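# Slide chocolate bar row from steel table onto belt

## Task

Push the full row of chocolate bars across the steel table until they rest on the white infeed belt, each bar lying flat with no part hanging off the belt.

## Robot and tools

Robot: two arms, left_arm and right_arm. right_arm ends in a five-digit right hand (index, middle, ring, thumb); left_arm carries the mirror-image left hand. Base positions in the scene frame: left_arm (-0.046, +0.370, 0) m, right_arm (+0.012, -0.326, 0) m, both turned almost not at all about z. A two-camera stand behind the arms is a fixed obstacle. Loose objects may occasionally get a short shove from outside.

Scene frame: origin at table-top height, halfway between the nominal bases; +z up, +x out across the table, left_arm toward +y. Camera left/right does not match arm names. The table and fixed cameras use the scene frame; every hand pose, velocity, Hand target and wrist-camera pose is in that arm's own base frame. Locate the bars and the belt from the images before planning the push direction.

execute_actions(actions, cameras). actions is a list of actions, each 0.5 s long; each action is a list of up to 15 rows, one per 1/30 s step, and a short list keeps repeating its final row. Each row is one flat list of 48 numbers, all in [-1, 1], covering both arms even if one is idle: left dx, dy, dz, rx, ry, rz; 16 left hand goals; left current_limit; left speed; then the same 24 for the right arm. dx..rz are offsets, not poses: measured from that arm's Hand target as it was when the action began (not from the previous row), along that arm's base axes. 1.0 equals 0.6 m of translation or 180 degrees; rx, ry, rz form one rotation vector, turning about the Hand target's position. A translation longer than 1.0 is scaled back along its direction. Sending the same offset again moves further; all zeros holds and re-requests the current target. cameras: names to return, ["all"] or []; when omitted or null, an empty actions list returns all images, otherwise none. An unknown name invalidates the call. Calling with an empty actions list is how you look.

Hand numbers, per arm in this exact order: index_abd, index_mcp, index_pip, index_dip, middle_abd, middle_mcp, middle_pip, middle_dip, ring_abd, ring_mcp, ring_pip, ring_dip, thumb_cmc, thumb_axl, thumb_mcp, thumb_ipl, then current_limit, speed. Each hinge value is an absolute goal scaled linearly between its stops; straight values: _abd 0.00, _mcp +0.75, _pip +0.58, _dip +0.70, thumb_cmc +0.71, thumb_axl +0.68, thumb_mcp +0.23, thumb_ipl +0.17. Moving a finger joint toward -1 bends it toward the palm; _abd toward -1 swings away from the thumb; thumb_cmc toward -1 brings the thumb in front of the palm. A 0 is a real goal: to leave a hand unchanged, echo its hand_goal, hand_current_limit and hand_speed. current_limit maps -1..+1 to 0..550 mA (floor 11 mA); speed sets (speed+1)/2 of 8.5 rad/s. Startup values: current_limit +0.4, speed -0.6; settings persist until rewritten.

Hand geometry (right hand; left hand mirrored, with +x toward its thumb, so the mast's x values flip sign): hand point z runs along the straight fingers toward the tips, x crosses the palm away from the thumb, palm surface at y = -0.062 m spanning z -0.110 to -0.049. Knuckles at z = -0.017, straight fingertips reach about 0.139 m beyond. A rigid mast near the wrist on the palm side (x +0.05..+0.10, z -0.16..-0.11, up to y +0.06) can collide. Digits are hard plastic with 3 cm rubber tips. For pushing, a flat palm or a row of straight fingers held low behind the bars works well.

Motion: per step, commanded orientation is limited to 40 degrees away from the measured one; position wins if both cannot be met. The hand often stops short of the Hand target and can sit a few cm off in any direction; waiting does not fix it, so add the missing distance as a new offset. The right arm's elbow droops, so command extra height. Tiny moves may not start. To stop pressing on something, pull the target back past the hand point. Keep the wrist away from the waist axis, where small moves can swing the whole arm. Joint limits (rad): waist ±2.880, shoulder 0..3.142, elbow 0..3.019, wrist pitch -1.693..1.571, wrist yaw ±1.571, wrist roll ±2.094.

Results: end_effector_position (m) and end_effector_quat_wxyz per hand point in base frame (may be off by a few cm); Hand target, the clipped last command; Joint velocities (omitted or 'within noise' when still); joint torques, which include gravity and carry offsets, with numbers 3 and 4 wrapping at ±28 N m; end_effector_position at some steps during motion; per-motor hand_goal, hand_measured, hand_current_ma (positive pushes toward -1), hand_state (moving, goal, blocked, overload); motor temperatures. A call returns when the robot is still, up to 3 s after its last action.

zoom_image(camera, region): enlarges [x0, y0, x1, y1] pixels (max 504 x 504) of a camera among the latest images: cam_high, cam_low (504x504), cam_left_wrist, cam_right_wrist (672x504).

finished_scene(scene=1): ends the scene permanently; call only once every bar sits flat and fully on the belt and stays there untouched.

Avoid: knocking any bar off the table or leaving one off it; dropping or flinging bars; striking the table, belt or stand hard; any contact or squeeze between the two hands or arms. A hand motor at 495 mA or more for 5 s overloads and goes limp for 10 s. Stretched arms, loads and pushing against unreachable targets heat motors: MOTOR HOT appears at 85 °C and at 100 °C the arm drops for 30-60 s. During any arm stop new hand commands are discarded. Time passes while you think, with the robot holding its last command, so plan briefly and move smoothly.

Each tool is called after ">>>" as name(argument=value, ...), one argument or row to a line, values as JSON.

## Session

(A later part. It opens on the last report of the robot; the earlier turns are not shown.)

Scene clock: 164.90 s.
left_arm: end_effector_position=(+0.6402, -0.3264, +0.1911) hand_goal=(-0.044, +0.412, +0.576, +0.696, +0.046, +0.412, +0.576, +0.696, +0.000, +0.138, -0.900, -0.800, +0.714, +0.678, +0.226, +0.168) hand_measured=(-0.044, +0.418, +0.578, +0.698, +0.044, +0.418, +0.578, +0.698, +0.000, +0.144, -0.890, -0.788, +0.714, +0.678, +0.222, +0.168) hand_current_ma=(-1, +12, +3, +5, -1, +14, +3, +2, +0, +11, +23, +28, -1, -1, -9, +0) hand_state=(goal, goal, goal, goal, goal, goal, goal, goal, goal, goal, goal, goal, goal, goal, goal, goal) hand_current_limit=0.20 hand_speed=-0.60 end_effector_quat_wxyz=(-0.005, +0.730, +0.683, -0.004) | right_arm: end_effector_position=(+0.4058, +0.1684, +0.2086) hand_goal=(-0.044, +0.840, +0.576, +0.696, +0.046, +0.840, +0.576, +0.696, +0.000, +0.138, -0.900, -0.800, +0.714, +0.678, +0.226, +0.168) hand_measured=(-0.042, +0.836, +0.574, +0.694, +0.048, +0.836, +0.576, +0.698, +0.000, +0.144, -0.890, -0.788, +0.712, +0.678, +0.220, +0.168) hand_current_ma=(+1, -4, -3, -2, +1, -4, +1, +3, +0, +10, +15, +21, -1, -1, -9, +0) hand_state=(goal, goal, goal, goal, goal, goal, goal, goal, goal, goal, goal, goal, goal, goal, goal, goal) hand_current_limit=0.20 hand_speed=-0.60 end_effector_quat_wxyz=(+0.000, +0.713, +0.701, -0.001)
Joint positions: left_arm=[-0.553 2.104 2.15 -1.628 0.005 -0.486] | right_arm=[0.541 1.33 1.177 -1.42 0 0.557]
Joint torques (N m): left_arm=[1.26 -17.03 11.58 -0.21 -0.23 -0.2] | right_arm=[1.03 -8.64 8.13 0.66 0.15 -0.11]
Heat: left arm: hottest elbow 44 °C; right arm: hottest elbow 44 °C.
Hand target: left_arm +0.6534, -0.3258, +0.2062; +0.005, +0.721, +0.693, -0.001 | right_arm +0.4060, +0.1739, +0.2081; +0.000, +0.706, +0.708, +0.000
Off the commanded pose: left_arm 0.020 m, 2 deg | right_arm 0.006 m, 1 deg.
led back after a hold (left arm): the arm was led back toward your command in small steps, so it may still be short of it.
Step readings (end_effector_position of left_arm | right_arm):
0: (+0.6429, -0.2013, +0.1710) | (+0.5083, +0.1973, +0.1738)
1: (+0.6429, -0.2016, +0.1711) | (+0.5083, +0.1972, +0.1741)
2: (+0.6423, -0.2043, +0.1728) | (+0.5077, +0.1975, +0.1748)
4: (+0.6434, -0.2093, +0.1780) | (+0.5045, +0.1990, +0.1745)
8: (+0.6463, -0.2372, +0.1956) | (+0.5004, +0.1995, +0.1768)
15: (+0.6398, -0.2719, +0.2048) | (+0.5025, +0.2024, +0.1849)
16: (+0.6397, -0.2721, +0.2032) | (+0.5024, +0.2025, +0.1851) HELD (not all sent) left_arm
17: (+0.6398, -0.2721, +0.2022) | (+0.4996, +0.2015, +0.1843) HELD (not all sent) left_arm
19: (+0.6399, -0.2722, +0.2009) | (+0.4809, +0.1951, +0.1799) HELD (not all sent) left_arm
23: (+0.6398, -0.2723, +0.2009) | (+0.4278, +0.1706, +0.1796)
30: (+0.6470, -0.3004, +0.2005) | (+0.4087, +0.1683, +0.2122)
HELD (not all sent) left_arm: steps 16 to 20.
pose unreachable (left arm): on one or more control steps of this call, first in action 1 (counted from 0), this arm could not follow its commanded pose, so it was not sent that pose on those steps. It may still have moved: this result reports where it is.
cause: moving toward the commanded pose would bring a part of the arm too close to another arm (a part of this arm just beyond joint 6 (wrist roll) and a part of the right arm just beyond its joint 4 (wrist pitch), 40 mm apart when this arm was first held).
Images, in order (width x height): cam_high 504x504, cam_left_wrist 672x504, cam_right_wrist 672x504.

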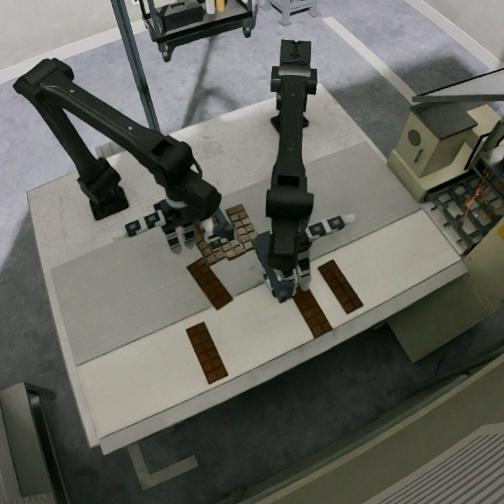

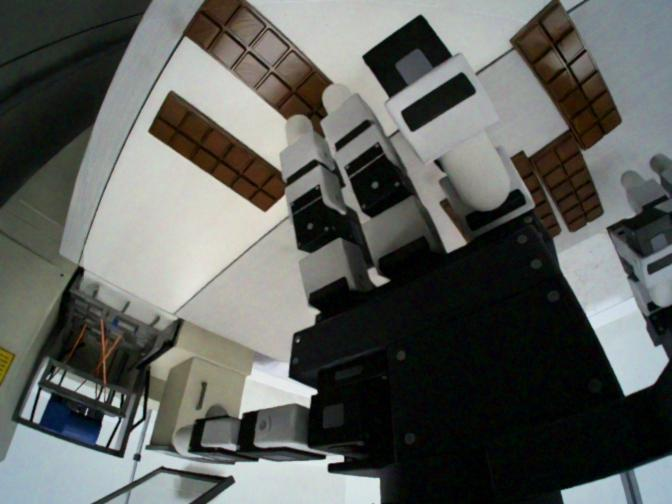

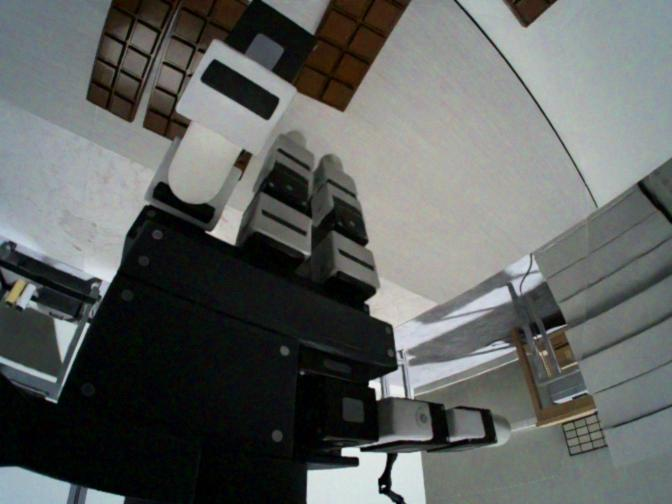

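>>> execute_actions(
  actions=[
    [[0.0,0,-0.07,0,0,0,-0.045,0.411,0.576,0.696,0.045,0.411,0.576,0.696,0,0.137,-0.9,-0.8,0.714,0.678,0.226,0.168,0.2,-0.6,0,0,-0.05,0,0,0,-0.045,0.84,0.576,0.696,0.045,0.84,0.576,0.696,0,0.137,-0.9,-0.8,0.714,0.678,0.226,0.168,0.2,-0.6]],
    [[0,0,-0.04,0,0,0,-0.045,0.411,0.576,0.696,0.045,0.411,0.576,0.696,0,0.137,-0.9,-0.8,0.714,0.678,0.226,0.168,0.2,-0.6,0,0,-0.02,0,0,0,-0.045,0.84,0.576,0.696,0.045,0.84,0.576,0.696,0,0.137,-0.9,-0.8,0.714,0.678,0.226,0.168,0.2,-0.6]],
  ],
  cameras=["cam_high","cam_left_wrist"],
)

>>> zoom_image(
  camera="cam_high",
  region=[260, 240, 360, 350],
)

>>> zoom_image(
  camera="cam_left_wrist",
  region=[150, 0, 450, 240],
)

Scene clock: 168.27 s.
left_arm: end_effector_position=(+0.6477, -0.3300, +0.1490) hand_goal=(-0.044, +0.412, +0.576, +0.696, +0.046, +0.412, +0.576, +0.696, +0.000, +0.138, -0.900, -0.800, +0.714, +0.678, +0.226, +0.168) hand_measured=(-0.046, +0.414, +0.576, +0.698, +0.044, +0.418, +0.578, +0.698, +0.000, +0.144, -0.890, -0.788, +0.714, +0.678, +0.222, +0.168) hand_current_ma=(-2, +4, +1, +4, -1, +14, +3, +2, +0, +11, +23, +28, -1, -1, -9, +0) hand_state=(goal, goal, goal, goal, goal, goal, goal, goal, goal, goal, goal, goal, goal, goal, goal, goal) hand_current_limit=0.20 hand_speed=-0.60 end_effector_quat_wxyz=(+0.004, +0.727, +0.686, -0.001) | right_arm: end_effector_position=(+0.4043, +0.1675, +0.1674) hand_goal=(-0.044, +0.840, +0.576, +0.696, +0.046, +0.840, +0.576, +0.696, +0.000, +0.138, -0.900, -0.800, +0.714, +0.678, +0.226, +0.168) hand_measured=(-0.042, +0.836, +0.574, +0.694, +0.048, +0.836, +0.576, +0.698, +0.000, +0.144, -0.890, -0.788, +0.712, +0.678, +0.220, +0.168) hand_current_ma=(+1, -4, -3, -2, +1, -4, +1, +3, +0, +10, +15, +21, -1, -1, -9, +0) hand_state=(goal, goal, goal, goal, goal, goal, goal, goal, goal, goal, goal, goal, goal, goal, goal, goal) hand_current_limit=0.20 hand_speed=-0.60 end_effector_quat_wxyz=(-0.001, +0.713, +0.702, -0.004)
Joint positions: left_arm=[-0.553 2.12 2.063 -1.507 0.003 -0.495] | right_arm=[0.541 1.352 1.088 -1.315 0 0.557]
Joint torques (N m): left_arm=[1.44 -17.55 7.79 0.85 -0.19 -0.15] | right_arm=[0.97 -8.53 7.82 0.95 0.15 -0.11]
Heat: left arm: hottest elbow 44 °C; right arm: hottest elbow 43 °C.
Hand target: left_arm +0.6533, -0.3257, +0.1400; +0.004, +0.721, +0.693, -0.001 | right_arm +0.4060, +0.1739, +0.1661; +0.000, +0.706, +0.708, +0.000
Off the commanded pose: left_arm 0.011 m, 1 deg | right_arm 0.007 m, 1 deg.
Step readings (end_effector_position of left_arm | right_arm):
0: (+0.6402, -0.3263, +0.1911) | (+0.4058, +0.1684, +0.2086)
1: (+0.6402, -0.3263, +0.1911) | (+0.4057, +0.1684, +0.2083)
2: (+0.6404, -0.3264, +0.1912) | (+0.4059, +0.1684, +0.2071)
4: (+0.6435, -0.3283, +0.1911) | (+0.4061, +0.1686, +0.2008)
8: (+0.6471, -0.3304, +0.1848) | (+0.4022, +0.1663, +0.1830)
15: (+0.6472, -0.3304, +0.1719) | (+0.4033, +0.1669, +0.1757)
16: (+0.6473, -0.3304, +0.1711) | (+0.4035, +0.1671, +0.1758)
17: (+0.6476, -0.3306, +0.1695) | (+0.4038, +0.1673, +0.1754)
19: (+0.6487, -0.3313, +0.1645) | (+0.4047, +0.1678, +0.1739)
23: (+0.6467, -0.3301, +0.1505) | (+0.4040, +0.1674, +0.1692)
30: (+0.6477, -0.3301, +0.1490) | (+0.4041, +0.1674, +0.1674)
Images, in order (width x height): cam_high 504x504, cam_left_wrist 672x504.

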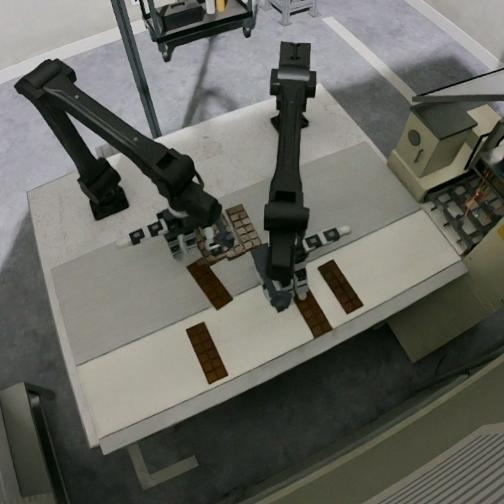

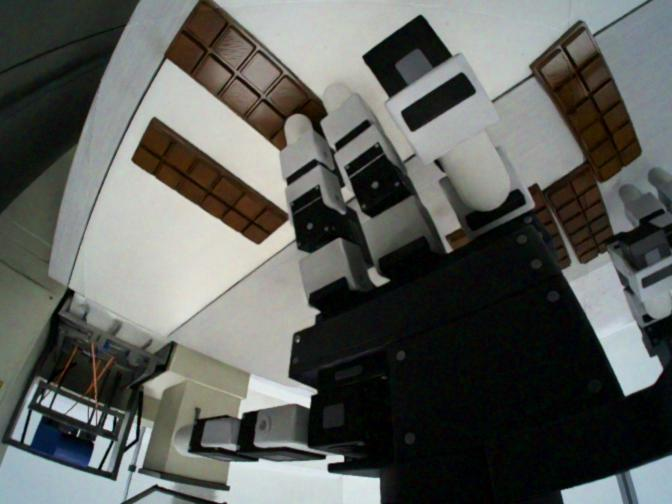

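Scaled by 4.582 from the camera's 504x504 image, which has a finer 720x720 frame.

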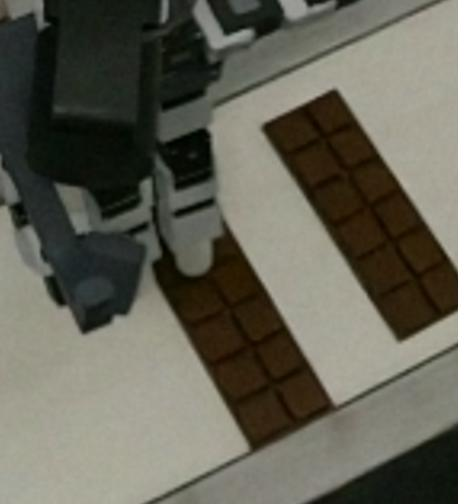

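Scaled by 1.680 from the camera's 672x504 image, which has a finer 960x720 frame.

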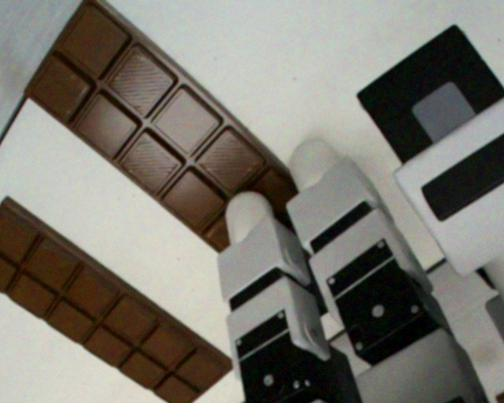

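>>> execute_actions(
  actions=[
    [[0,0,-0.025,0,0,0,-0.045,0.411,0.576,0.696,0.045,0.411,0.576,0.696,0,0.137,-0.9,-0.8,0.714,0.678,0.226,0.168,0.2,-0.6,0,0,0,0,0,0,-0.045,0.84,0.576,0.696,0.045,0.84,0.576,0.696,0,0.137,-0.9,-0.8,0.714,0.678,0.226,0.168,0.2,-0.6]],
  ],
  cameras=["cam_high"],
)

Scene clock: 171.90 s.
left_arm: end_effector_position=(+0.6472, -0.3291, +0.1480) hand_goal=(-0.044, +0.412, +0.576, +0.696, +0.046, +0.412, +0.576, +0.696, +0.000, +0.138, -0.900, -0.800, +0.714, +0.678, +0.226, +0.168) hand_measured=(-0.046, +0.414, +0.578, +0.698, +0.044, +0.418, +0.578, +0.698, +0.000, +0.144, -0.890, -0.788, +0.714, +0.678, +0.222, +0.168) hand_current_ma=(-3, +5, +3, +4, -1, +14, +3, +2, +0, +11, +23, +28, -1, -1, -9, +0) hand_state=(goal, goal, goal, goal, goal, goal, goal, goal, goal, goal, goal, goal, goal, goal, goal, goal) hand_current_limit=0.20 hand_speed=-0.60 end_effector_quat_wxyz=(+0.009, +0.725, +0.689, +0.001) | right_arm: end_effector_position=(+0.4043, +0.1675, +0.1674) hand_goal=(-0.044, +0.840, +0.576, +0.696, +0.046, +0.840, +0.576, +0.696, +0.000, +0.138, -0.900, -0.800, +0.714, +0.678, +0.226, +0.168) hand_measured=(-0.042, +0.836, +0.574, +0.694, +0.048, +0.836, +0.576, +0.698, +0.000, +0.144, -0.890, -0.788, +0.712, +0.678, +0.220, +0.168) hand_current_ma=(+1, -4, -3, -2, +1, -4, +1, +3, +0, +10, +15, +21, -1, -1, -9, +0) hand_state=(goal, goal, goal, goal, goal, goal, goal, goal, goal, goal, goal, goal, goal, goal, goal, goal) hand_current_limit=0.20 hand_speed=-0.60 end_effector_quat_wxyz=(-0.001, +0.713, +0.702, -0.004)
Joint positions: left_arm=[-0.553 2.11 2.043 -1.486 0.003 -0.502] | right_arm=[0.541 1.352 1.088 -1.315 0 0.557]
Joint torques (N m): left_arm=[1.44 -16.32 6.75 1.55 -0.16 -0.05] | right_arm=[0.97 -8.64 7.9 0.99 0.16 -0.12]
Heat: left arm: hottest elbow 44 °C; right arm: hottest elbow 43 °C.
Hand target: left_arm +0.6534, -0.3258, +0.1250; +0.004, +0.721, +0.693, -0.001 | right_arm +0.4060, +0.1739, +0.1661; +0.000, +0.706, +0.708, +0.000
Off the commanded pose: left_arm 0.024 m, 1 deg | right_arm 0.007 m, 1 deg.
Step readings (end_effector_position of left_arm | right_arm):
0: (+0.6477, -0.3300, +0.1490) | (+0.4043, +0.1675, +0.1674)
1: (+0.6478, -0.3301, +0.1490) | (+0.4043, +0.1675, +0.1674)
2: (+0.6478, -0.3301, +0.1484) | (+0.4043, +0.1675, +0.1674)
4: (+0.6476, -0.3297, +0.1480) | (+0.4043, +0.1675, +0.1674)
8: (+0.6472, -0.3293, +0.1480) | (+0.4043, +0.1675, +0.1674)
15: (+0.6471, -0.3291, +0.1481) | (+0.4043, +0.1675, +0.1674)
Images, in order (width x height): cam_high 504x504.

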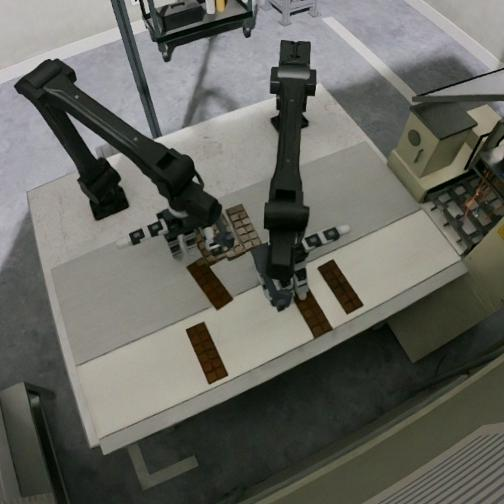

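>>> execute_actions(
  actions=[
    [[0,0,-0.025,0,0,0,-0.045,0.411,0.576,0.696,0.045,0.411,0.576,0.696,0,0.137,-0.9,-0.8,0.714,0.678,0.226,0.168,0.2,-0.6,0,0,0,0,0,0,-0.045,0.84,0.576,0.696,0.045,0.84,0.576,0.696,0,0.137,-0.9,-0.8,0.714,0.678,0.226,0.168,0.2,-0.6]],
  ],
  cameras=["cam_high","cam_left_wrist"],
)

>>> zoom_image(
  camera="cam_high",
  region=[230, 230, 390, 350],
)

Scene clock: 173.07 s.
left_arm: end_effector_position=(+0.6461, -0.3280, +0.1481) hand_goal=(-0.044, +0.412, +0.576, +0.696, +0.046, +0.412, +0.576, +0.696, +0.000, +0.138, -0.900, -0.800, +0.714, +0.678, +0.226, +0.168) hand_measured=(-0.046, +0.416, +0.580, +0.700, +0.044, +0.418, +0.578, +0.698, +0.000, +0.144, -0.890, -0.788, +0.714, +0.678, +0.222, +0.168) hand_current_ma=(-4, +5, +6, +5, -1, +14, +3, +2, +0, +11, +23, +28, -1, -1, -9, +0) hand_state=(goal, goal, goal, goal, goal, goal, goal, goal, goal, goal, goal, goal, goal, goal, goal, goal) hand_current_limit=0.20 hand_speed=-0.60 end_effector_quat_wxyz=(+0.017, +0.723, +0.691, +0.003) | right_arm: end_effector_position=(+0.4043, +0.1675, +0.1674) hand_goal=(-0.044, +0.840, +0.576, +0.696, +0.046, +0.840, +0.576, +0.696, +0.000, +0.138, -0.900, -0.800, +0.714, +0.678, +0.226, +0.168) hand_measured=(-0.042, +0.836, +0.574, +0.694, +0.048, +0.836, +0.576, +0.698, +0.000, +0.144, -0.890, -0.788, +0.712, +0.678, +0.220, +0.168) hand_current_ma=(+1, -4, -3, -2, +1, -4, +1, +3, +0, +10, +15, +21, -1, -1, -9, +0) hand_state=(goal, goal, goal, goal, goal, goal, goal, goal, goal, goal, goal, goal, goal, goal, goal, goal) hand_current_limit=0.20 hand_speed=-0.60 end_effector_quat_wxyz=(-0.001, +0.713, +0.702, -0.004)
Joint positions: left_arm=[-0.553 2.094 2.013 -1.456 0.003 -0.508] | right_arm=[0.541 1.352 1.088 -1.315 0 0.557]
Joint torques (N m): left_arm=[1.38 -14.86 6.42 1.89 -0.16 -0.03] | right_arm=[1.03 -8.47 7.87 0.94 0.14 -0.12]
Heat: left arm: hottest elbow 44 °C; right arm: hottest elbow 43 °C.
Hand target: left_arm +0.6534, -0.3258, +0.1102; +0.004, +0.721, +0.693, -0.001 | right_arm +0.4060, +0.1739, +0.1661; +0.000, +0.706, +0.708, +0.000
Off the commanded pose: left_arm 0.039 m, 1 deg | right_arm 0.007 m, 1 deg.
Step readings (end_effector_position of left_arm | right_arm):
0: (+0.6472, -0.3290, +0.1483) | (+0.4043, +0.1675, +0.1674)
1: (+0.6472, -0.3290, +0.1481) | (+0.4043, +0.1675, +0.1674)
2: (+0.6471, -0.3289, +0.1477) | (+0.4043, +0.1675, +0.1674)
4: (+0.6467, -0.3286, +0.1480) | (+0.4043, +0.1675, +0.1674)
8: (+0.6462, -0.3282, +0.1481) | (+0.4043, +0.1675, +0.1674)
15: (+0.6461, -0.3280, +0.1480) | (+0.4043, +0.1675, +0.1674)
Images, in order (width x height): cam_high 504x504, cam_left_wrist 672x504.

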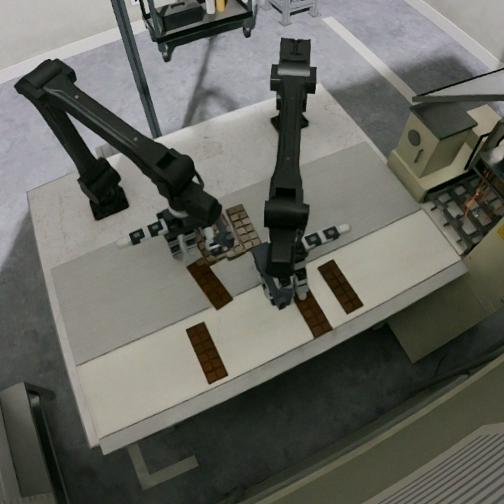

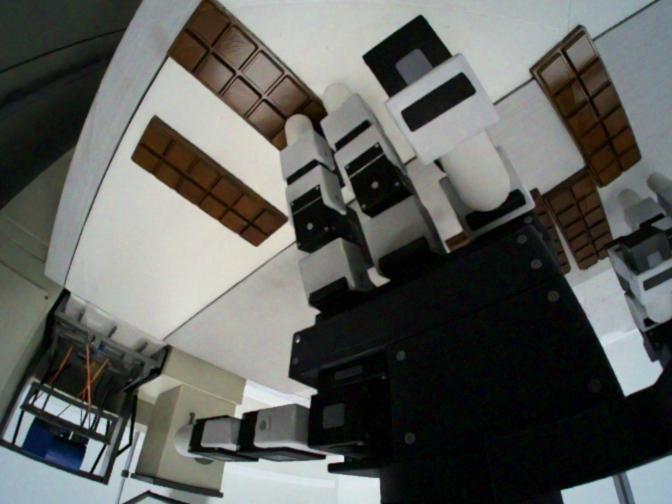

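Scaled by 3.150 from the camera's 504x504 image, which has a finer 720x720 frame.

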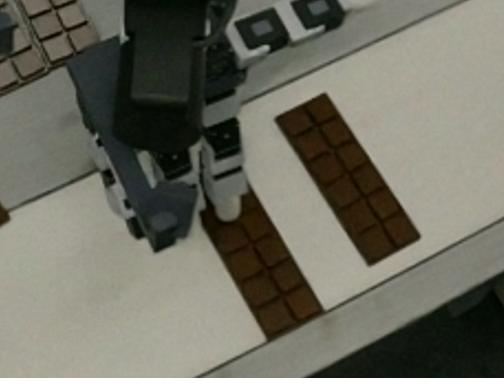

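>>> execute_actions(
  actions=[
    [[-0.055,0,0.005,0,0,0,-0.045,0.411,0.576,0.696,0.045,0.411,0.576,0.696,0,0.137,-0.9,-0.8,0.714,0.678,0.226,0.168,0.2,-0.6,0,0,0,0,0,0,-0.045,0.84,0.576,0.696,0.045,0.84,0.576,0.696,0,0.137,-0.9,-0.8,0.714,0.678,0.226,0.168,0.2,-0.6]],
  ],
  cameras=["cam_high"],
)

>>> zoom_image(
  camera="cam_high",
  region=[230, 230, 390, 350],
)

Scene clock: 174.33 s.
left_arm: end_effector_position=(+0.6274, -0.3263, +0.1402) hand_goal=(-0.044, +0.412, +0.576, +0.696, +0.046, +0.412, +0.576, +0.696, +0.000, +0.138, -0.900, -0.800, +0.714, +0.678, +0.226, +0.168) hand_measured=(-0.058, +0.356, +0.534, +0.674, +0.044, +0.418, +0.578, +0.698, +0.000, +0.144, -0.890, -0.788, +0.714, +0.678, +0.222, +0.168) hand_current_ma=(-26, -196, -126, -59, -1, +13, +3, +2, +0, +11, +23, +28, -1, -1, -9, +0) hand_state=(goal, blocked, blocked, blocked, goal, goal, goal, goal, goal, goal, goal, goal, goal, goal, goal, goal) hand_current_limit=0.20 hand_speed=-0.60 end_effector_quat_wxyz=(+0.023, +0.725, +0.688, +0.008) | right_arm: end_effector_position=(+0.4043, +0.1675, +0.1674) hand_goal=(-0.044, +0.840, +0.576, +0.696, +0.046, +0.840, +0.576, +0.696, +0.000, +0.138, -0.900, -0.800, +0.714, +0.678, +0.226, +0.168) hand_measured=(-0.042, +0.836, +0.574, +0.694, +0.048, +0.836, +0.576, +0.698, +0.000, +0.144, -0.890, -0.788, +0.712, +0.678, +0.220, +0.168) hand_current_ma=(+1, -4, -3, -2, +1, -4, +1, +3, +0, +10, +15, +21, -1, -1, -9, +0) hand_state=(goal, goal, goal, goal, goal, goal, goal, goal, goal, goal, goal, goal, goal, goal, goal, goal) hand_current_limit=0.20 hand_speed=-0.60 end_effector_quat_wxyz=(-0.001, +0.713, +0.702, -0.004)
Joint positions: left_arm=[-0.567 2.033 1.889 -1.377 -0.005 -0.516] | right_arm=[0.541 1.352 1.088 -1.315 0 0.557]
Joint torques (N m): left_arm=[0.5 -15.68 6.19 0.44 0.1 -0.18] | right_arm=[1.03 -8.47 7.92 0.9 0.14 -0.12]
Heat: left arm: hottest elbow 44 °C; right arm: hottest elbow 43 °C.
Hand target: left_arm +0.6203, -0.3257, +0.1130; +0.004, +0.721, +0.693, -0.001 | right_arm +0.4060, +0.1739, +0.1661; +0.000, +0.706, +0.708, +0.000
Off the commanded pose: left_arm 0.028 m, 2 deg | right_arm 0.007 m, 1 deg.
Step readings (end_effector_position of left_arm | right_arm):
0: (+0.6461, -0.3280, +0.1481) | (+0.4043, +0.1675, +0.1674)
1: (+0.6458, -0.3278, +0.1479) | (+0.4043, +0.1675, +0.1674)
2: (+0.6447, -0.3272, +0.1474) | (+0.4043, +0.1675, +0.1674)
4: (+0.6392, -0.3257, +0.1460) | (+0.4043, +0.1675, +0.1674)
8: (+0.6300, -0.3262, +0.1414) | (+0.4043, +0.1675, +0.1674)
15: (+0.6275, -0.3264, +0.1403) | (+0.4043, +0.1675, +0.1674)
Images, in order (width x height): cam_high 504x504.

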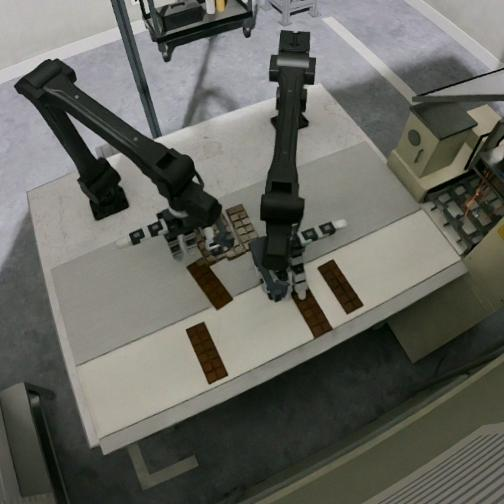

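Scaled by 3.150 from the camera's 504x504 image, which has a finer 720x720 frame.

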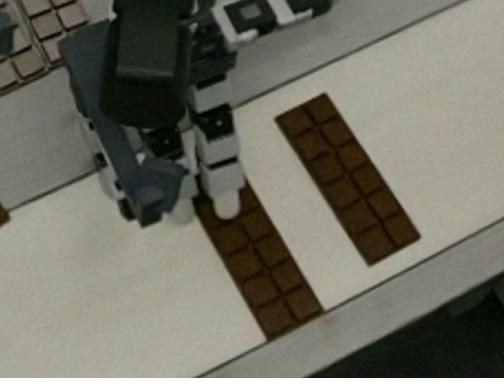

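>>> execute_actions(
  actions=[
    [[-0.035,0,0.01,0,0,0,-0.045,0.411,0.576,0.696,0.045,0.411,0.576,0.696,0,0.137,-0.9,-0.8,0.714,0.678,0.226,0.168,0.2,-0.6,0,0,0,0,0,0,-0.045,0.84,0.576,0.696,0.045,0.84,0.576,0.696,0,0.137,-0.9,-0.8,0.714,0.678,0.226,0.168,0.2,-0.6]],
  ],
  cameras=["cam_high"],
)

>>> zoom_image(
  camera="cam_high",
  region=[230, 230, 390, 350],
)

Scene clock: 176.60 s.
left_arm: end_effector_position=(+0.6118, -0.3235, +0.1392) hand_goal=(-0.044, +0.412, +0.576, +0.696, +0.046, +0.412, +0.576, +0.696, +0.000, +0.138, -0.900, -0.800, +0.714, +0.678, +0.226, +0.168) hand_measured=(-0.056, +0.350, +0.530, +0.670, +0.044, +0.410, +0.574, +0.696, +0.000, +0.144, -0.890, -0.788, +0.714, +0.678, +0.222, +0.168) hand_current_ma=(-25, -224, -145, -70, -1, -2, -2, +0, +0, +11, +23, +28, -1, -1, -9, +0) hand_state=(goal, blocked, blocked, blocked, goal, goal, goal, goal, goal, goal, goal, goal, goal, goal, goal, goal) hand_current_limit=0.20 hand_speed=-0.60 end_effector_quat_wxyz=(+0.023, +0.724, +0.689, +0.009) | right_arm: end_effector_position=(+0.4043, +0.1675, +0.1674) hand_goal=(-0.044, +0.840, +0.576, +0.696, +0.046, +0.840, +0.576, +0.696, +0.000, +0.138, -0.900, -0.800, +0.714, +0.678, +0.226, +0.168) hand_measured=(-0.042, +0.836, +0.574, +0.694, +0.048, +0.836, +0.576, +0.698, +0.000, +0.144, -0.890, -0.788, +0.712, +0.678, +0.220, +0.168) hand_current_ma=(+1, -4, -3, -2, +1, -4, +1, +3, +0, +10, +15, +21, -1, -1, -9, +0) hand_state=(goal, goal, goal, goal, goal, goal, goal, goal, goal, goal, goal, goal, goal, goal, goal, goal) hand_current_limit=0.20 hand_speed=-0.60 end_effector_quat_wxyz=(-0.001, +0.713, +0.702, -0.004)
Joint positions: left_arm=[-0.578 1.993 1.821 -1.35 -0.006 -0.528] | right_arm=[0.541 1.352 1.088 -1.315 0 0.557]
Joint torques (N m): left_arm=[-0.09 -15.79 6.26 0.12 0.17 -0.26] | right_arm=[0.91 -8.47 7.9 0.96 0.15 -0.12]
Heat: left arm: hottest elbow 43 °C; right arm: hottest elbow 43 °C.
Hand target: left_arm +0.5993, -0.3260, +0.1192; +0.004, +0.721, +0.693, -0.001 | right_arm +0.4060, +0.1739, +0.1661; +0.000, +0.706, +0.708, +0.000
Off the commanded pose: left_arm 0.024 m, 2 deg | right_arm 0.007 m, 1 deg.
Step readings (end_effector_position of left_arm | right_arm):
0: (+0.6275, -0.3264, +0.1403) | (+0.4043, +0.1675, +0.1674)
1: (+0.6274, -0.3263, +0.1402) | (+0.4043, +0.1675, +0.1674)
2: (+0.6263, -0.3258, +0.1400) | (+0.4043, +0.1675, +0.1674)
4: (+0.6223, -0.3254, +0.1394) | (+0.4043, +0.1675, +0.1674)
8: (+0.6140, -0.3241, +0.1393) | (+0.4043, +0.1675, +0.1674)
15: (+0.6120, -0.3234, +0.1392) | (+0.4043, +0.1675, +0.1674)
Images, in order (width x height): cam_high 504x504.

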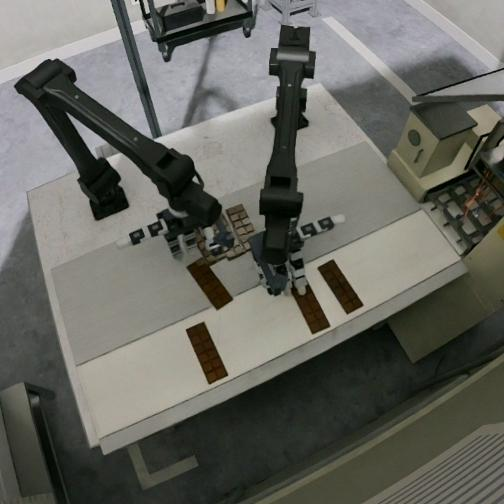

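Scaled by 3.150 from the camera's 504x504 image, which has a finer 720x720 frame.

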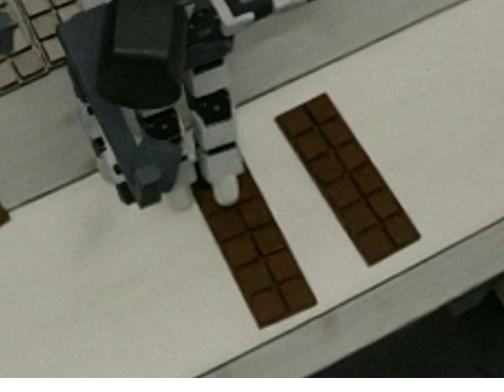

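>>> execute_actions(
  actions=[
    [[-0.022,0,0,0,0,0,-0.045,0.411,0.576,0.696,0.045,0.411,0.576,0.696,0,0.137,-0.9,-0.8,0.714,0.678,0.226,0.168,0.2,-0.6,0,0,0,0,0,0,-0.045,0.84,0.576,0.696,0.045,0.84,0.576,0.696,0,0.137,-0.9,-0.8,0.714,0.678,0.226,0.168,0.2,-0.6]],
  ],
  cameras=["cam_high"],
)

>>> zoom_image(
  camera="cam_high",
  region=[230, 230, 390, 350],
)

Scene clock: 178.00 s.
left_arm: end_effector_position=(+0.5986, -0.3226, +0.1386) hand_goal=(-0.044, +0.412, +0.576, +0.696, +0.046, +0.412, +0.576, +0.696, +0.000, +0.138, -0.900, -0.800, +0.714, +0.678, +0.226, +0.168) hand_measured=(-0.046, +0.348, +0.528, +0.670, +0.046, +0.408, +0.572, +0.696, +0.000, +0.144, -0.890, -0.788, +0.714, +0.678, +0.222, +0.168) hand_current_ma=(-4, -235, -151, -74, +0, -10, -6, -1, +0, +11, +23, +28, -1, -1, -9, +0) hand_state=(goal, blocked, blocked, blocked, goal, goal, goal, goal, goal, goal, goal, goal, goal, goal, goal, goal) hand_current_limit=0.20 hand_speed=-0.60 end_effector_quat_wxyz=(+0.022, +0.723, +0.690, +0.010) | right_arm: end_effector_position=(+0.4043, +0.1675, +0.1674) hand_goal=(-0.044, +0.840, +0.576, +0.696, +0.046, +0.840, +0.576, +0.696, +0.000, +0.138, -0.900, -0.800, +0.714, +0.678, +0.226, +0.168) hand_measured=(-0.042, +0.836, +0.574, +0.694, +0.048, +0.836, +0.576, +0.698, +0.000, +0.144, -0.890, -0.788, +0.712, +0.678, +0.220, +0.168) hand_current_ma=(+1, -4, -3, -2, +1, -4, +1, +3, +0, +10, +15, +21, -1, -1, -9, +0) hand_state=(goal, goal, goal, goal, goal, goal, goal, goal, goal, goal, goal, goal, goal, goal, goal, goal) hand_current_limit=0.20 hand_speed=-0.60 end_effector_quat_wxyz=(-0.001, +0.713, +0.702, -0.004)
Joint positions: left_arm=[-0.589 1.963 1.773 -1.334 -0.009 -0.542] | right_arm=[0.541 1.352 1.088 -1.315 0 0.557]
Joint torques (N m): left_arm=[-0.15 -15.44 6.22 0.12 0.26 -0.24] | right_arm=[1.03 -8.59 7.87 0.98 0.16 -0.12]
Heat: left arm: hottest elbow 43 °C; right arm: hottest elbow 42 °C.
Hand target: left_arm +0.5861, -0.3259, +0.1191; +0.004, +0.721, +0.693, -0.001 | right_arm +0.4060, +0.1739, +0.1661; +0.000, +0.706, +0.708, +0.000
Off the commanded pose: left_arm 0.023 m, 2 deg | right_arm 0.007 m, 1 deg.
Step readings (end_effector_position of left_arm | right_arm):
0: (+0.6118, -0.3235, +0.1391) | (+0.4043, +0.1675, +0.1674)
1: (+0.6117, -0.3234, +0.1391) | (+0.4043, +0.1675, +0.1674)
2: (+0.6112, -0.3233, +0.1389) | (+0.4043, +0.1675, +0.1674)
4: (+0.6087, -0.3227, +0.1387) | (+0.4043, +0.1675, +0.1674)
8: (+0.6013, -0.3218, +0.1388) | (+0.4043, +0.1675, +0.1674)
15: (+0.5987, -0.3227, +0.1389) | (+0.4043, +0.1675, +0.1674)
Images, in order (width x height): cam_high 504x504.

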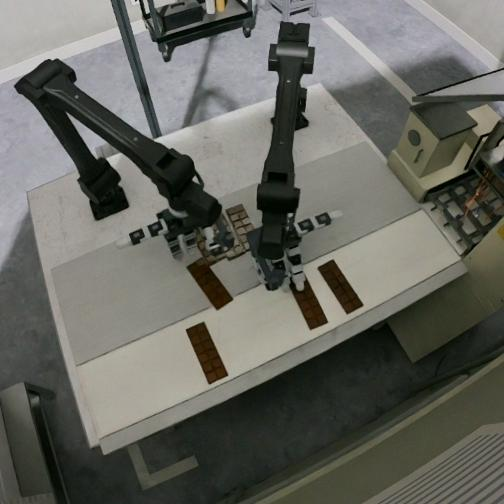

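Scaled by 3.150 from the camera's 504x504 image, which has a finer 720x720 frame.

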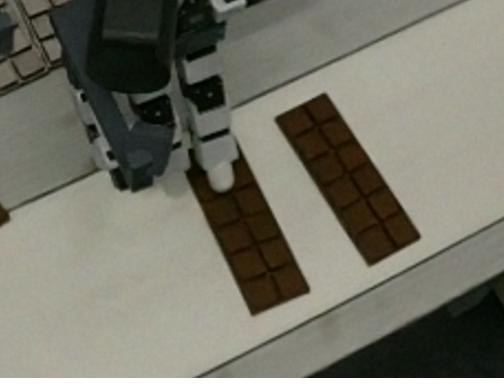

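>>> execute_actions(
  actions=[
    [[0.02,0,0.1,0,0,0,-0.045,0.411,0.576,0.696,0.045,0.411,0.576,0.696,0,0.137,-0.9,-0.8,0.714,0.678,0.226,0.168,0.2,-0.6,0,0,0,0,0,0,-0.045,0.84,0.576,0.696,0.045,0.84,0.576,0.696,0,0.137,-0.9,-0.8,0.714,0.678,0.226,0.168,0.2,-0.6]],
    [[0,0.08,0.07,0,0,0,-0.045,0.84,0.576,0.696,0.045,0.84,0.576,0.696,0,0.137,-0.9,-0.8,0.714,0.678,0.226,0.168,0.2,-0.6,0,0,0,0,0,0,-0.045,0.84,0.576,0.696,0.045,0.84,0.576,0.696,0,0.137,-0.9,-0.8,0.714,0.678,0.226,0.168,0.2,-0.6]],
    [[-0.15,0.12,0,0,0,0,-0.045,0.84,0.576,0.696,0.045,0.84,0.576,0.696,0,0.137,-0.9,-0.8,0.714,0.678,0.226,0.168,0.2,-0.6,0,0.055,0.01,0,0,0,-0.045,0.84,0.576,0.696,0.045,0.84,0.576,0.696,0,0.137,-0.9,-0.8,0.714,0.678,0.226,0.168,0.2,-0.6]],
  ],
  cameras=["cam_high"],
)

>>> zoom_image(
  camera="cam_high",
  region=[170, 200, 350, 350],
)

Scene clock: 181.07 s.
left_arm: end_effector_position=(+0.5035, -0.2063, +0.2216) hand_goal=(-0.044, +0.840, +0.576, +0.696, +0.046, +0.840, +0.576, +0.696, +0.000, +0.138, -0.900, -0.800, +0.714, +0.678, +0.226, +0.168) hand_measured=(-0.046, +0.836, +0.574, +0.694, +0.046, +0.836, +0.574, +0.696, +0.000, +0.142, -0.890, -0.788, +0.712, +0.678, +0.222, +0.168) hand_current_ma=(-3, -7, -3, -5, +0, -9, -3, -1, +0, +10, +23, +28, -2, -1, -9, +0) hand_state=(goal, goal, goal, goal, goal, goal, goal, goal, goal, goal, goal, goal, goal, goal, goal, goal) hand_current_limit=0.20 hand_speed=-0.60 end_effector_quat_wxyz=(+0.000, +0.718, +0.696, -0.002) | right_arm: end_effector_position=(+0.3936, +0.1951, +0.1586) hand_goal=(-0.044, +0.840, +0.576, +0.696, +0.046, +0.840, +0.576, +0.696, +0.000, +0.138, -0.900, -0.800, +0.714, +0.678, +0.226, +0.168) hand_measured=(-0.042, +0.836, +0.574, +0.694, +0.060, +0.840, +0.576, +0.696, +0.000, +0.144, -0.890, -0.788, +0.712, +0.678, +0.220, +0.168) hand_current_ma=(+1, -3, -3, -2, +19, +0, +0, +0, +0, +10, +15, +21, -1, -1, -9, +0) hand_state=(goal, goal, goal, goal, goal, goal, goal, goal, goal, goal, goal, goal, goal, goal, goal, goal) hand_current_limit=0.20 hand_speed=-0.60 end_effector_quat_wxyz=(-0.002, +0.704, +0.710, -0.015)
Joint positions: left_arm=[-0.495 1.587 1.485 -1.471 0.003 -0.465] | right_arm=[0.616 1.384 1.098 -1.315 0.002 0.608]
Joint torques (N m): left_arm=[1.32 -11.22 7.95 0.59 -0.13 0.11] | right_arm=[0.67 -8.12 11.38 0.43 0.07 0.06]
Heat: left arm: hottest elbow 43 °C; right arm: hottest elbow 42 °C.
Hand target: left_arm +0.5082, -0.2059, +0.2212; +0.004, +0.721, +0.693, -0.001 | right_arm +0.4060, +0.2068, +0.1721; +0.000, +0.706, +0.708, +0.000
Off the commanded pose: left_arm 0.005 m, 1 deg | right_arm 0.022 m, 2 deg.
Step readings (end_effector_position of left_arm | right_arm):
0: (+0.5986, -0.3226, +0.1386) | (+0.4043, +0.1675, +0.1674)
1: (+0.5986, -0.3226, +0.1389) | (+0.4043, +0.1675, +0.1674)
2: (+0.5980, -0.3222, +0.1393) | (+0.4043, +0.1675, +0.1674)
4: (+0.5933, -0.3198, +0.1424) | (+0.4043, +0.1675, +0.1674)
8: (+0.5871, -0.3169, +0.1528) | (+0.4043, +0.1675, +0.1674)
15: (+0.5894, -0.3185, +0.1663) | (+0.4043, +0.1675, +0.1674)
16: (+0.5891, -0.3183, +0.1665) | (+0.4043, +0.1675, +0.1674)
17: (+0.5881, -0.3171, +0.1662) | (+0.4043, +0.1675, +0.1674)
19: (+0.5856, -0.3124, +0.1663) | (+0.4043, +0.1675, +0.1674)
23: (+0.5868, -0.2935, +0.1753) | (+0.4043, +0.1675, +0.1674)
30: (+0.5929, -0.2690, +0.1983) | (+0.4043, +0.1675, +0.1674)
31: (+0.5927, -0.2684, +0.1999) | (+0.4042, +0.1677, +0.1674)
32: (+0.5893, -0.2668, +0.1987) | (+0.4033, +0.1699, +0.1668)
34: (+0.5681, -0.2537, +0.1914) | (+0.4012, +0.1741, +0.1648)
38: (+0.5173, -0.2222, +0.1879) | (+0.3956, +0.1902, +0.1589)
45: (+0.5048, -0.2075, +0.2240) | (+0.3939, +0.1954, +0.1587)
Images, in order (width x height): cam_high 504x504.

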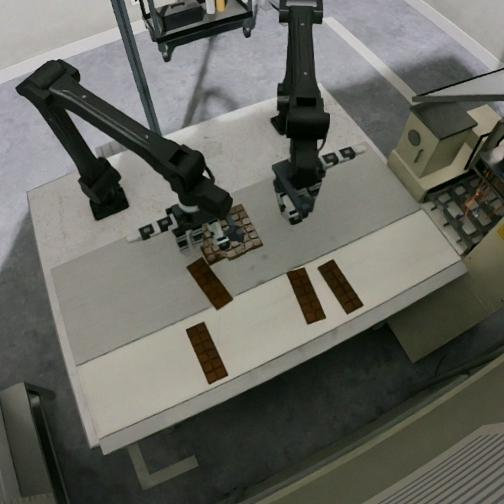

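Scaled by 2.800 from the camera's 504x504 image, which has a finer 720x720 frame.

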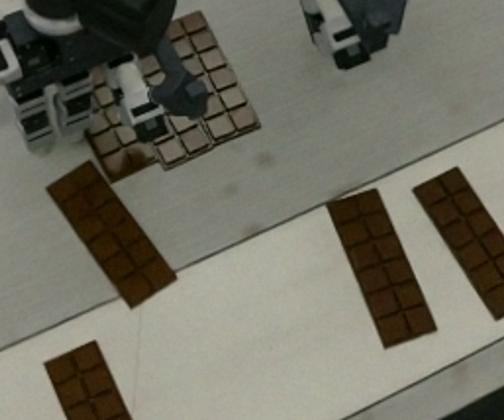

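>>> zoom_image(
  camera="cam_high",
  region=[150, 180, 270, 300],
)

Scaled by 4.200 from the camera's 504x504 image, which has a finer 720x720 frame.

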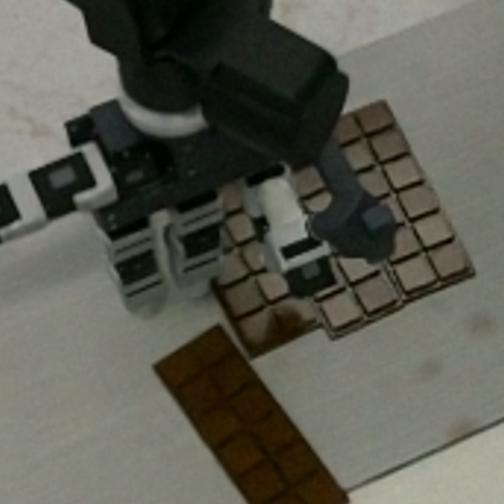

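>>> execute_actions(
  actions=[
    [[-0.1,0.05,0,0,0,0,-0.045,0.84,0.576,0.696,0.045,0.84,0.576,0.696,0,0.137,-0.9,-0.8,0.714,0.678,0.226,0.168,0.2,-0.6,0.05,-0.012,0.013,0,0,0,-0.045,0.84,0.576,0.696,0.045,0.84,0.576,0.696,0,0.137,-0.9,-0.8,0.714,0.678,0.226,0.168,0.2,-0.6]],
  ],
  cameras=["cam_high"],
)

>>> zoom_image(
  camera="cam_high",
  region=[150, 190, 290, 330],
)

Scene clock: 187.27 s.
left_arm: end_effector_position=(+0.4457, -0.1752, +0.2185) hand_goal=(-0.044, +0.840, +0.576, +0.696, +0.046, +0.840, +0.576, +0.696, +0.000, +0.138, -0.900, -0.800, +0.714, +0.678, +0.226, +0.168) hand_measured=(-0.046, +0.836, +0.574, +0.694, +0.046, +0.836, +0.574, +0.696, +0.000, +0.142, -0.890, -0.788, +0.712, +0.678, +0.222, +0.168) hand_current_ma=(-3, -6, -3, -5, +0, -8, -3, -1, +0, +10, +23, +28, -2, -1, -9, +0) hand_state=(goal, goal, goal, goal, goal, goal, goal, goal, goal, goal, goal, goal, goal, goal, goal, goal) hand_current_limit=0.20 hand_speed=-0.60 end_effector_quat_wxyz=(-0.003, +0.718, +0.696, -0.003) | right_arm: end_effector_position=(+0.4203, +0.1923, +0.1604) hand_goal=(-0.044, +0.840, +0.576, +0.696, +0.046, +0.840, +0.576, +0.696, +0.000, +0.138, -0.900, -0.800, +0.714, +0.678, +0.226, +0.168) hand_measured=(-0.042, +0.836, +0.574, +0.694, +0.048, +0.840, +0.578, +0.698, +0.000, +0.144, -0.890, -0.788, +0.712, +0.678, +0.220, +0.168) hand_current_ma=(+1, -3, -3, -2, +2, +0, +2, +2, +0, +10, +15, +21, -1, -1, -9, +0) hand_state=(goal, goal, goal, goal, goal, goal, goal, goal, goal, goal, goal, goal, goal, goal, goal, goal) hand_current_limit=0.20 hand_speed=-0.60 end_effector_quat_wxyz=(-0.003, +0.707, +0.707, -0.018)
Joint positions: left_arm=[-0.495 1.421 1.294 -1.451 0.003 -0.463] | right_arm=[0.572 1.441 1.162 -1.328 0.001 0.573]
Joint torques (N m): left_arm=[1.03 -9.88 7.75 0.57 -0.12 0.08] | right_arm=[-0.21 -9.7 11.96 0.01 0.14 -0.12]
Heat: left arm: hottest elbow 43 °C; right arm: hottest elbow 42 °C.
Hand target: left_arm +0.4481, -0.1759, +0.2212; +0.004, +0.721, +0.693, +0.000 | right_arm +0.4361, +0.1998, +0.1799; +0.000, +0.706, +0.708, +0.000
Off the commanded pose: left_arm 0.004 m, 1 deg | right_arm 0.026 m, 2 deg.
Step readings (end_effector_position of left_arm | right_arm):
0: (+0.5035, -0.2063, +0.2216) | (+0.3936, +0.1951, +0.1586)
1: (+0.5031, -0.2061, +0.2206) | (+0.3939, +0.1953, +0.1587)
2: (+0.5010, -0.2050, +0.2187) | (+0.3945, +0.1955, +0.1590)
4: (+0.4873, -0.1976, +0.2098) | (+0.3995, +0.1944, +0.1592)
8: (+0.4547, -0.1801, +0.2000) | (+0.4136, +0.1937, +0.1589)
15: (+0.4463, -0.1756, +0.2189) | (+0.4200, +0.1919, +0.1600)
Images, in order (width x height): cam_high 504x504.

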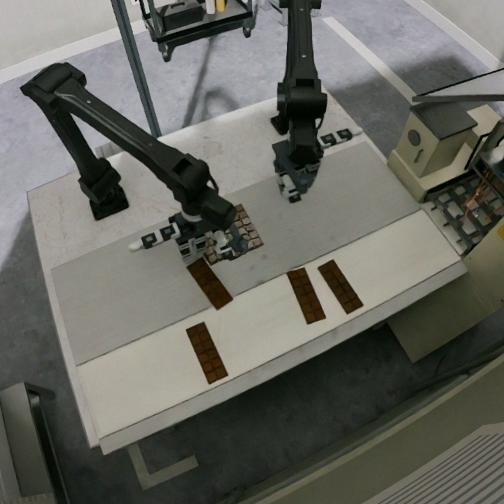

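Scaled by 3.600 from the camera's 504x504 image, which has a finer 720x720 frame.

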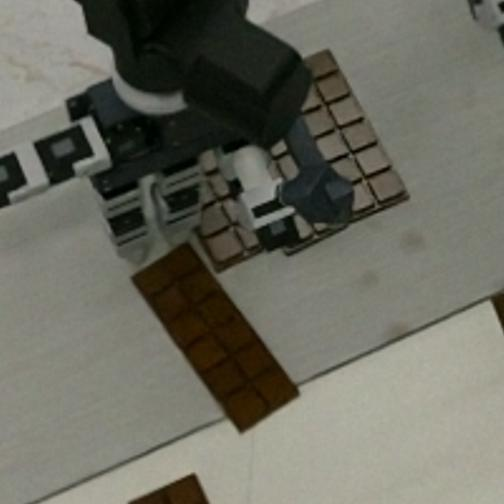

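>>> execute_actions(
  actions=[
    [[0,0,0,0,0,0,-0.045,0.84,0.576,0.696,0.045,0.84,0.576,0.696,0,0.137,-0.9,-0.8,0.714,0.678,0.226,0.168,0.2,-0.6,0.08,0,0.009,0,0,0,-0.045,0.84,0.576,0.696,0.045,0.84,0.576,0.696,0,0.137,-0.9,-0.8,0.714,0.678,0.226,0.168,0.2,-0.6]],
  ],
  cameras=["cam_high"],
)

>>> zoom_image(
  camera="cam_high",
  region=[160, 230, 300, 370],
)

Scene clock: 189.53 s.
left_arm: end_effector_position=(+0.4457, -0.1752, +0.2185) hand_goal=(-0.044, +0.840, +0.576, +0.696, +0.046, +0.840, +0.576, +0.696, +0.000, +0.138, -0.900, -0.800, +0.714, +0.678, +0.226, +0.168) hand_measured=(-0.046, +0.836, +0.574, +0.694, +0.046, +0.836, +0.574, +0.696, +0.000, +0.142, -0.890, -0.788, +0.712, +0.678, +0.222, +0.168) hand_current_ma=(-3, -6, -3, -5, +0, -8, -3, -1, +0, +10, +23, +28, -2, -1, -9, +0) hand_state=(goal, goal, goal, goal, goal, goal, goal, goal, goal, goal, goal, goal, goal, goal, goal, goal) hand_current_limit=0.20 hand_speed=-0.60 end_effector_quat_wxyz=(-0.003, +0.718, +0.696, -0.003) | right_arm: end_effector_position=(+0.4677, +0.1928, +0.1664) hand_goal=(-0.044, +0.840, +0.576, +0.696, +0.046, +0.840, +0.576, +0.696, +0.000, +0.138, -0.900, -0.800, +0.714, +0.678, +0.226, +0.168) hand_measured=(-0.042, +0.838, +0.574, +0.694, +0.046, +0.846, +0.584, +0.698, +0.000, +0.144, -0.890, -0.788, +0.714, +0.678, +0.220, +0.168) hand_current_ma=(+1, -3, -2, -2, +0, +7, +10, +3, +0, +10, +15, +21, -1, -1, -9, +0) hand_state=(goal, goal, goal, goal, goal, goal, goal, goal, goal, goal, goal, goal, goal, goal, goal, goal) hand_current_limit=0.20 hand_speed=-0.60 end_effector_quat_wxyz=(-0.005, +0.708, +0.706, -0.017)
Joint positions: left_arm=[-0.495 1.421 1.294 -1.451 0.003 -0.463] | right_arm=[0.514 1.541 1.29 -1.356 0 0.517]
Joint torques (N m): left_arm=[1.03 -9.52 7.75 0.57 -0.12 0.08] | right_arm=[-0.03 -11.34 11.96 0.1 0.19 -0.14]
Heat: left arm: hottest elbow 43 °C; right arm: hottest elbow 43 °C.
Hand target: left_arm +0.4481, -0.1759, +0.2212; +0.004, +0.721, +0.693, +0.000 | right_arm +0.4840, +0.1997, +0.1851; +0.000, +0.706, +0.708, +0.000
Off the commanded pose: left_arm 0.004 m, 1 deg | right_arm 0.026 m, 2 deg.
Step readings (end_effector_position of left_arm | right_arm):
0: (+0.4457, -0.1752, +0.2185) | (+0.4203, +0.1923, +0.1604)
1: (+0.4457, -0.1752, +0.2185) | (+0.4205, +0.1923, +0.1606)
2: (+0.4457, -0.1752, +0.2185) | (+0.4223, +0.1918, +0.1611)
4: (+0.4457, -0.1752, +0.2185) | (+0.4306, +0.1932, +0.1632)
8: (+0.4457, -0.1752, +0.2185) | (+0.4578, +0.1945, +0.1666)
15: (+0.4457, -0.1752, +0.2185) | (+0.4679, +0.1925, +0.1667)
Images, in order (width x height): cam_high 504x504.

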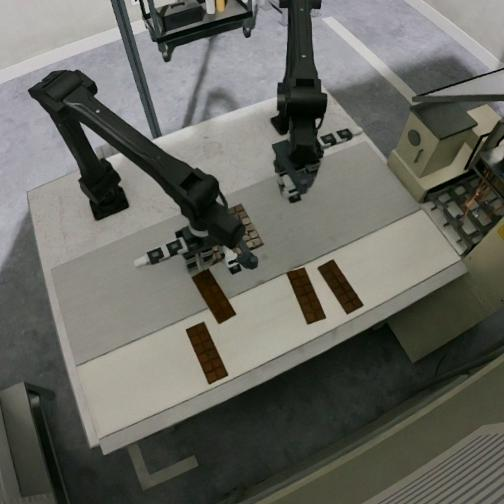

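Scaled by 3.600 from the camera's 504x504 image, which has a finer 720x720 frame.

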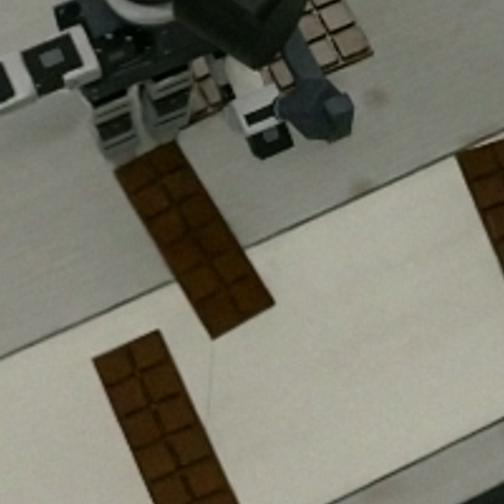

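>>> execute_actions(
  actions=[
    [[0,0,0,0,0,0,-0.045,0.84,0.576,0.696,0.045,0.84,0.576,0.696,0,0.137,-0.9,-0.8,0.714,0.678,0.226,0.168,0.2,-0.6,0.06,0.045,0,0,0,0,-0.045,0.84,0.576,0.696,0.045,0.84,0.576,0.696,0,0.137,-0.9,-0.8,0.714,0.678,0.226,0.168,0.2,-0.6]],
  ],
  cameras=["cam_high"],
)

>>> zoom_image(
  camera="cam_high",
  region=[160, 230, 300, 370],
)

Scene clock: 191.33 s.
left_arm: end_effector_position=(+0.4457, -0.1752, +0.2185) hand_goal=(-0.044, +0.840, +0.576, +0.696, +0.046, +0.840, +0.576, +0.696, +0.000, +0.138, -0.900, -0.800, +0.714, +0.678, +0.226, +0.168) hand_measured=(-0.046, +0.836, +0.574, +0.694, +0.046, +0.836, +0.574, +0.696, +0.000, +0.142, -0.890, -0.788, +0.712, +0.678, +0.222, +0.168) hand_current_ma=(-3, -6, -3, -5, +0, -8, -3, -1, +0, +10, +23, +28, -2, -1, -9, +0) hand_state=(goal, goal, goal, goal, goal, goal, goal, goal, goal, goal, goal, goal, goal, goal, goal, goal) hand_current_limit=0.20 hand_speed=-0.60 end_effector_quat_wxyz=(-0.003, +0.718, +0.696, -0.003) | right_arm: end_effector_position=(+0.5072, +0.2153, +0.1705) hand_goal=(-0.044, +0.840, +0.576, +0.696, +0.046, +0.840, +0.576, +0.696, +0.000, +0.138, -0.900, -0.800, +0.714, +0.678, +0.226, +0.168) hand_measured=(-0.042, +0.840, +0.578, +0.696, +0.052, +0.858, +0.590, +0.702, +0.000, +0.144, -0.890, -0.788, +0.714, +0.678, +0.220, +0.168) hand_current_ma=(+1, +0, +2, +0, +7, +35, +22, +7, +0, +10, +15, +21, -1, -1, -9, +0) hand_state=(goal, goal, goal, goal, goal, goal, goal, goal, goal, goal, goal, goal, goal, goal, goal, goal) hand_current_limit=0.20 hand_speed=-0.60 end_effector_quat_wxyz=(-0.004, +0.708, +0.706, -0.015)
Joint positions: left_arm=[-0.495 1.421 1.294 -1.451 0.003 -0.463] | right_arm=[0.515 1.65 1.431 -1.383 0 0.516]
Joint torques (N m): left_arm=[1.03 -9.52 7.75 0.57 -0.12 0.08] | right_arm=[0.91 -12.81 11.75 0.21 0.16 0]
Heat: left arm: hottest elbow 43 °C; right arm: hottest elbow 43 °C.
Hand target: left_arm +0.4481, -0.1759, +0.2212; +0.004, +0.721, +0.693, +0.000 | right_arm +0.5199, +0.2268, +0.1853; +0.000, +0.706, +0.708, +0.000
Off the commanded pose: left_arm 0.004 m, 1 deg | right_arm 0.023 m, 2 deg.
Step readings (end_effector_position of left_arm | right_arm):
0: (+0.4457, -0.1752, +0.2185) | (+0.4677, +0.1928, +0.1664)
1: (+0.4457, -0.1752, +0.2185) | (+0.4681, +0.1930, +0.1667)
2: (+0.4457, -0.1752, +0.2185) | (+0.4692, +0.1936, +0.1671)
4: (+0.4457, -0.1752, +0.2185) | (+0.4775, +0.1983, +0.1689)
8: (+0.4457, -0.1752, +0.2185) | (+0.5008, +0.2115, +0.1704)
15: (+0.4457, -0.1752, +0.2185) | (+0.5071, +0.2153, +0.1706)
Images, in order (width x height): cam_high 504x504.

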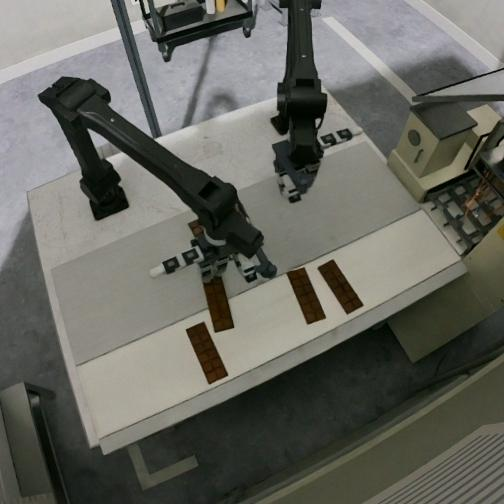

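Scaled by 3.600 from the camera's 504x504 image, which has a finer 720x720 frame.

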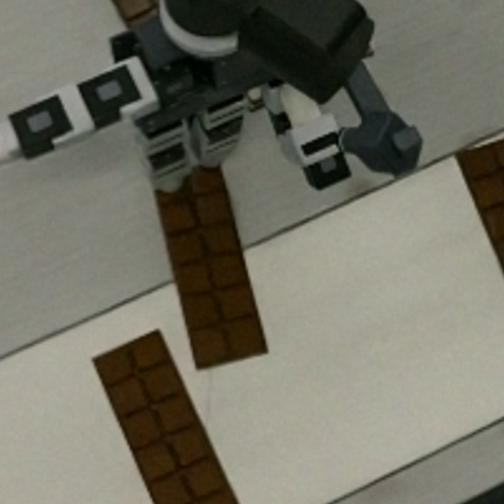

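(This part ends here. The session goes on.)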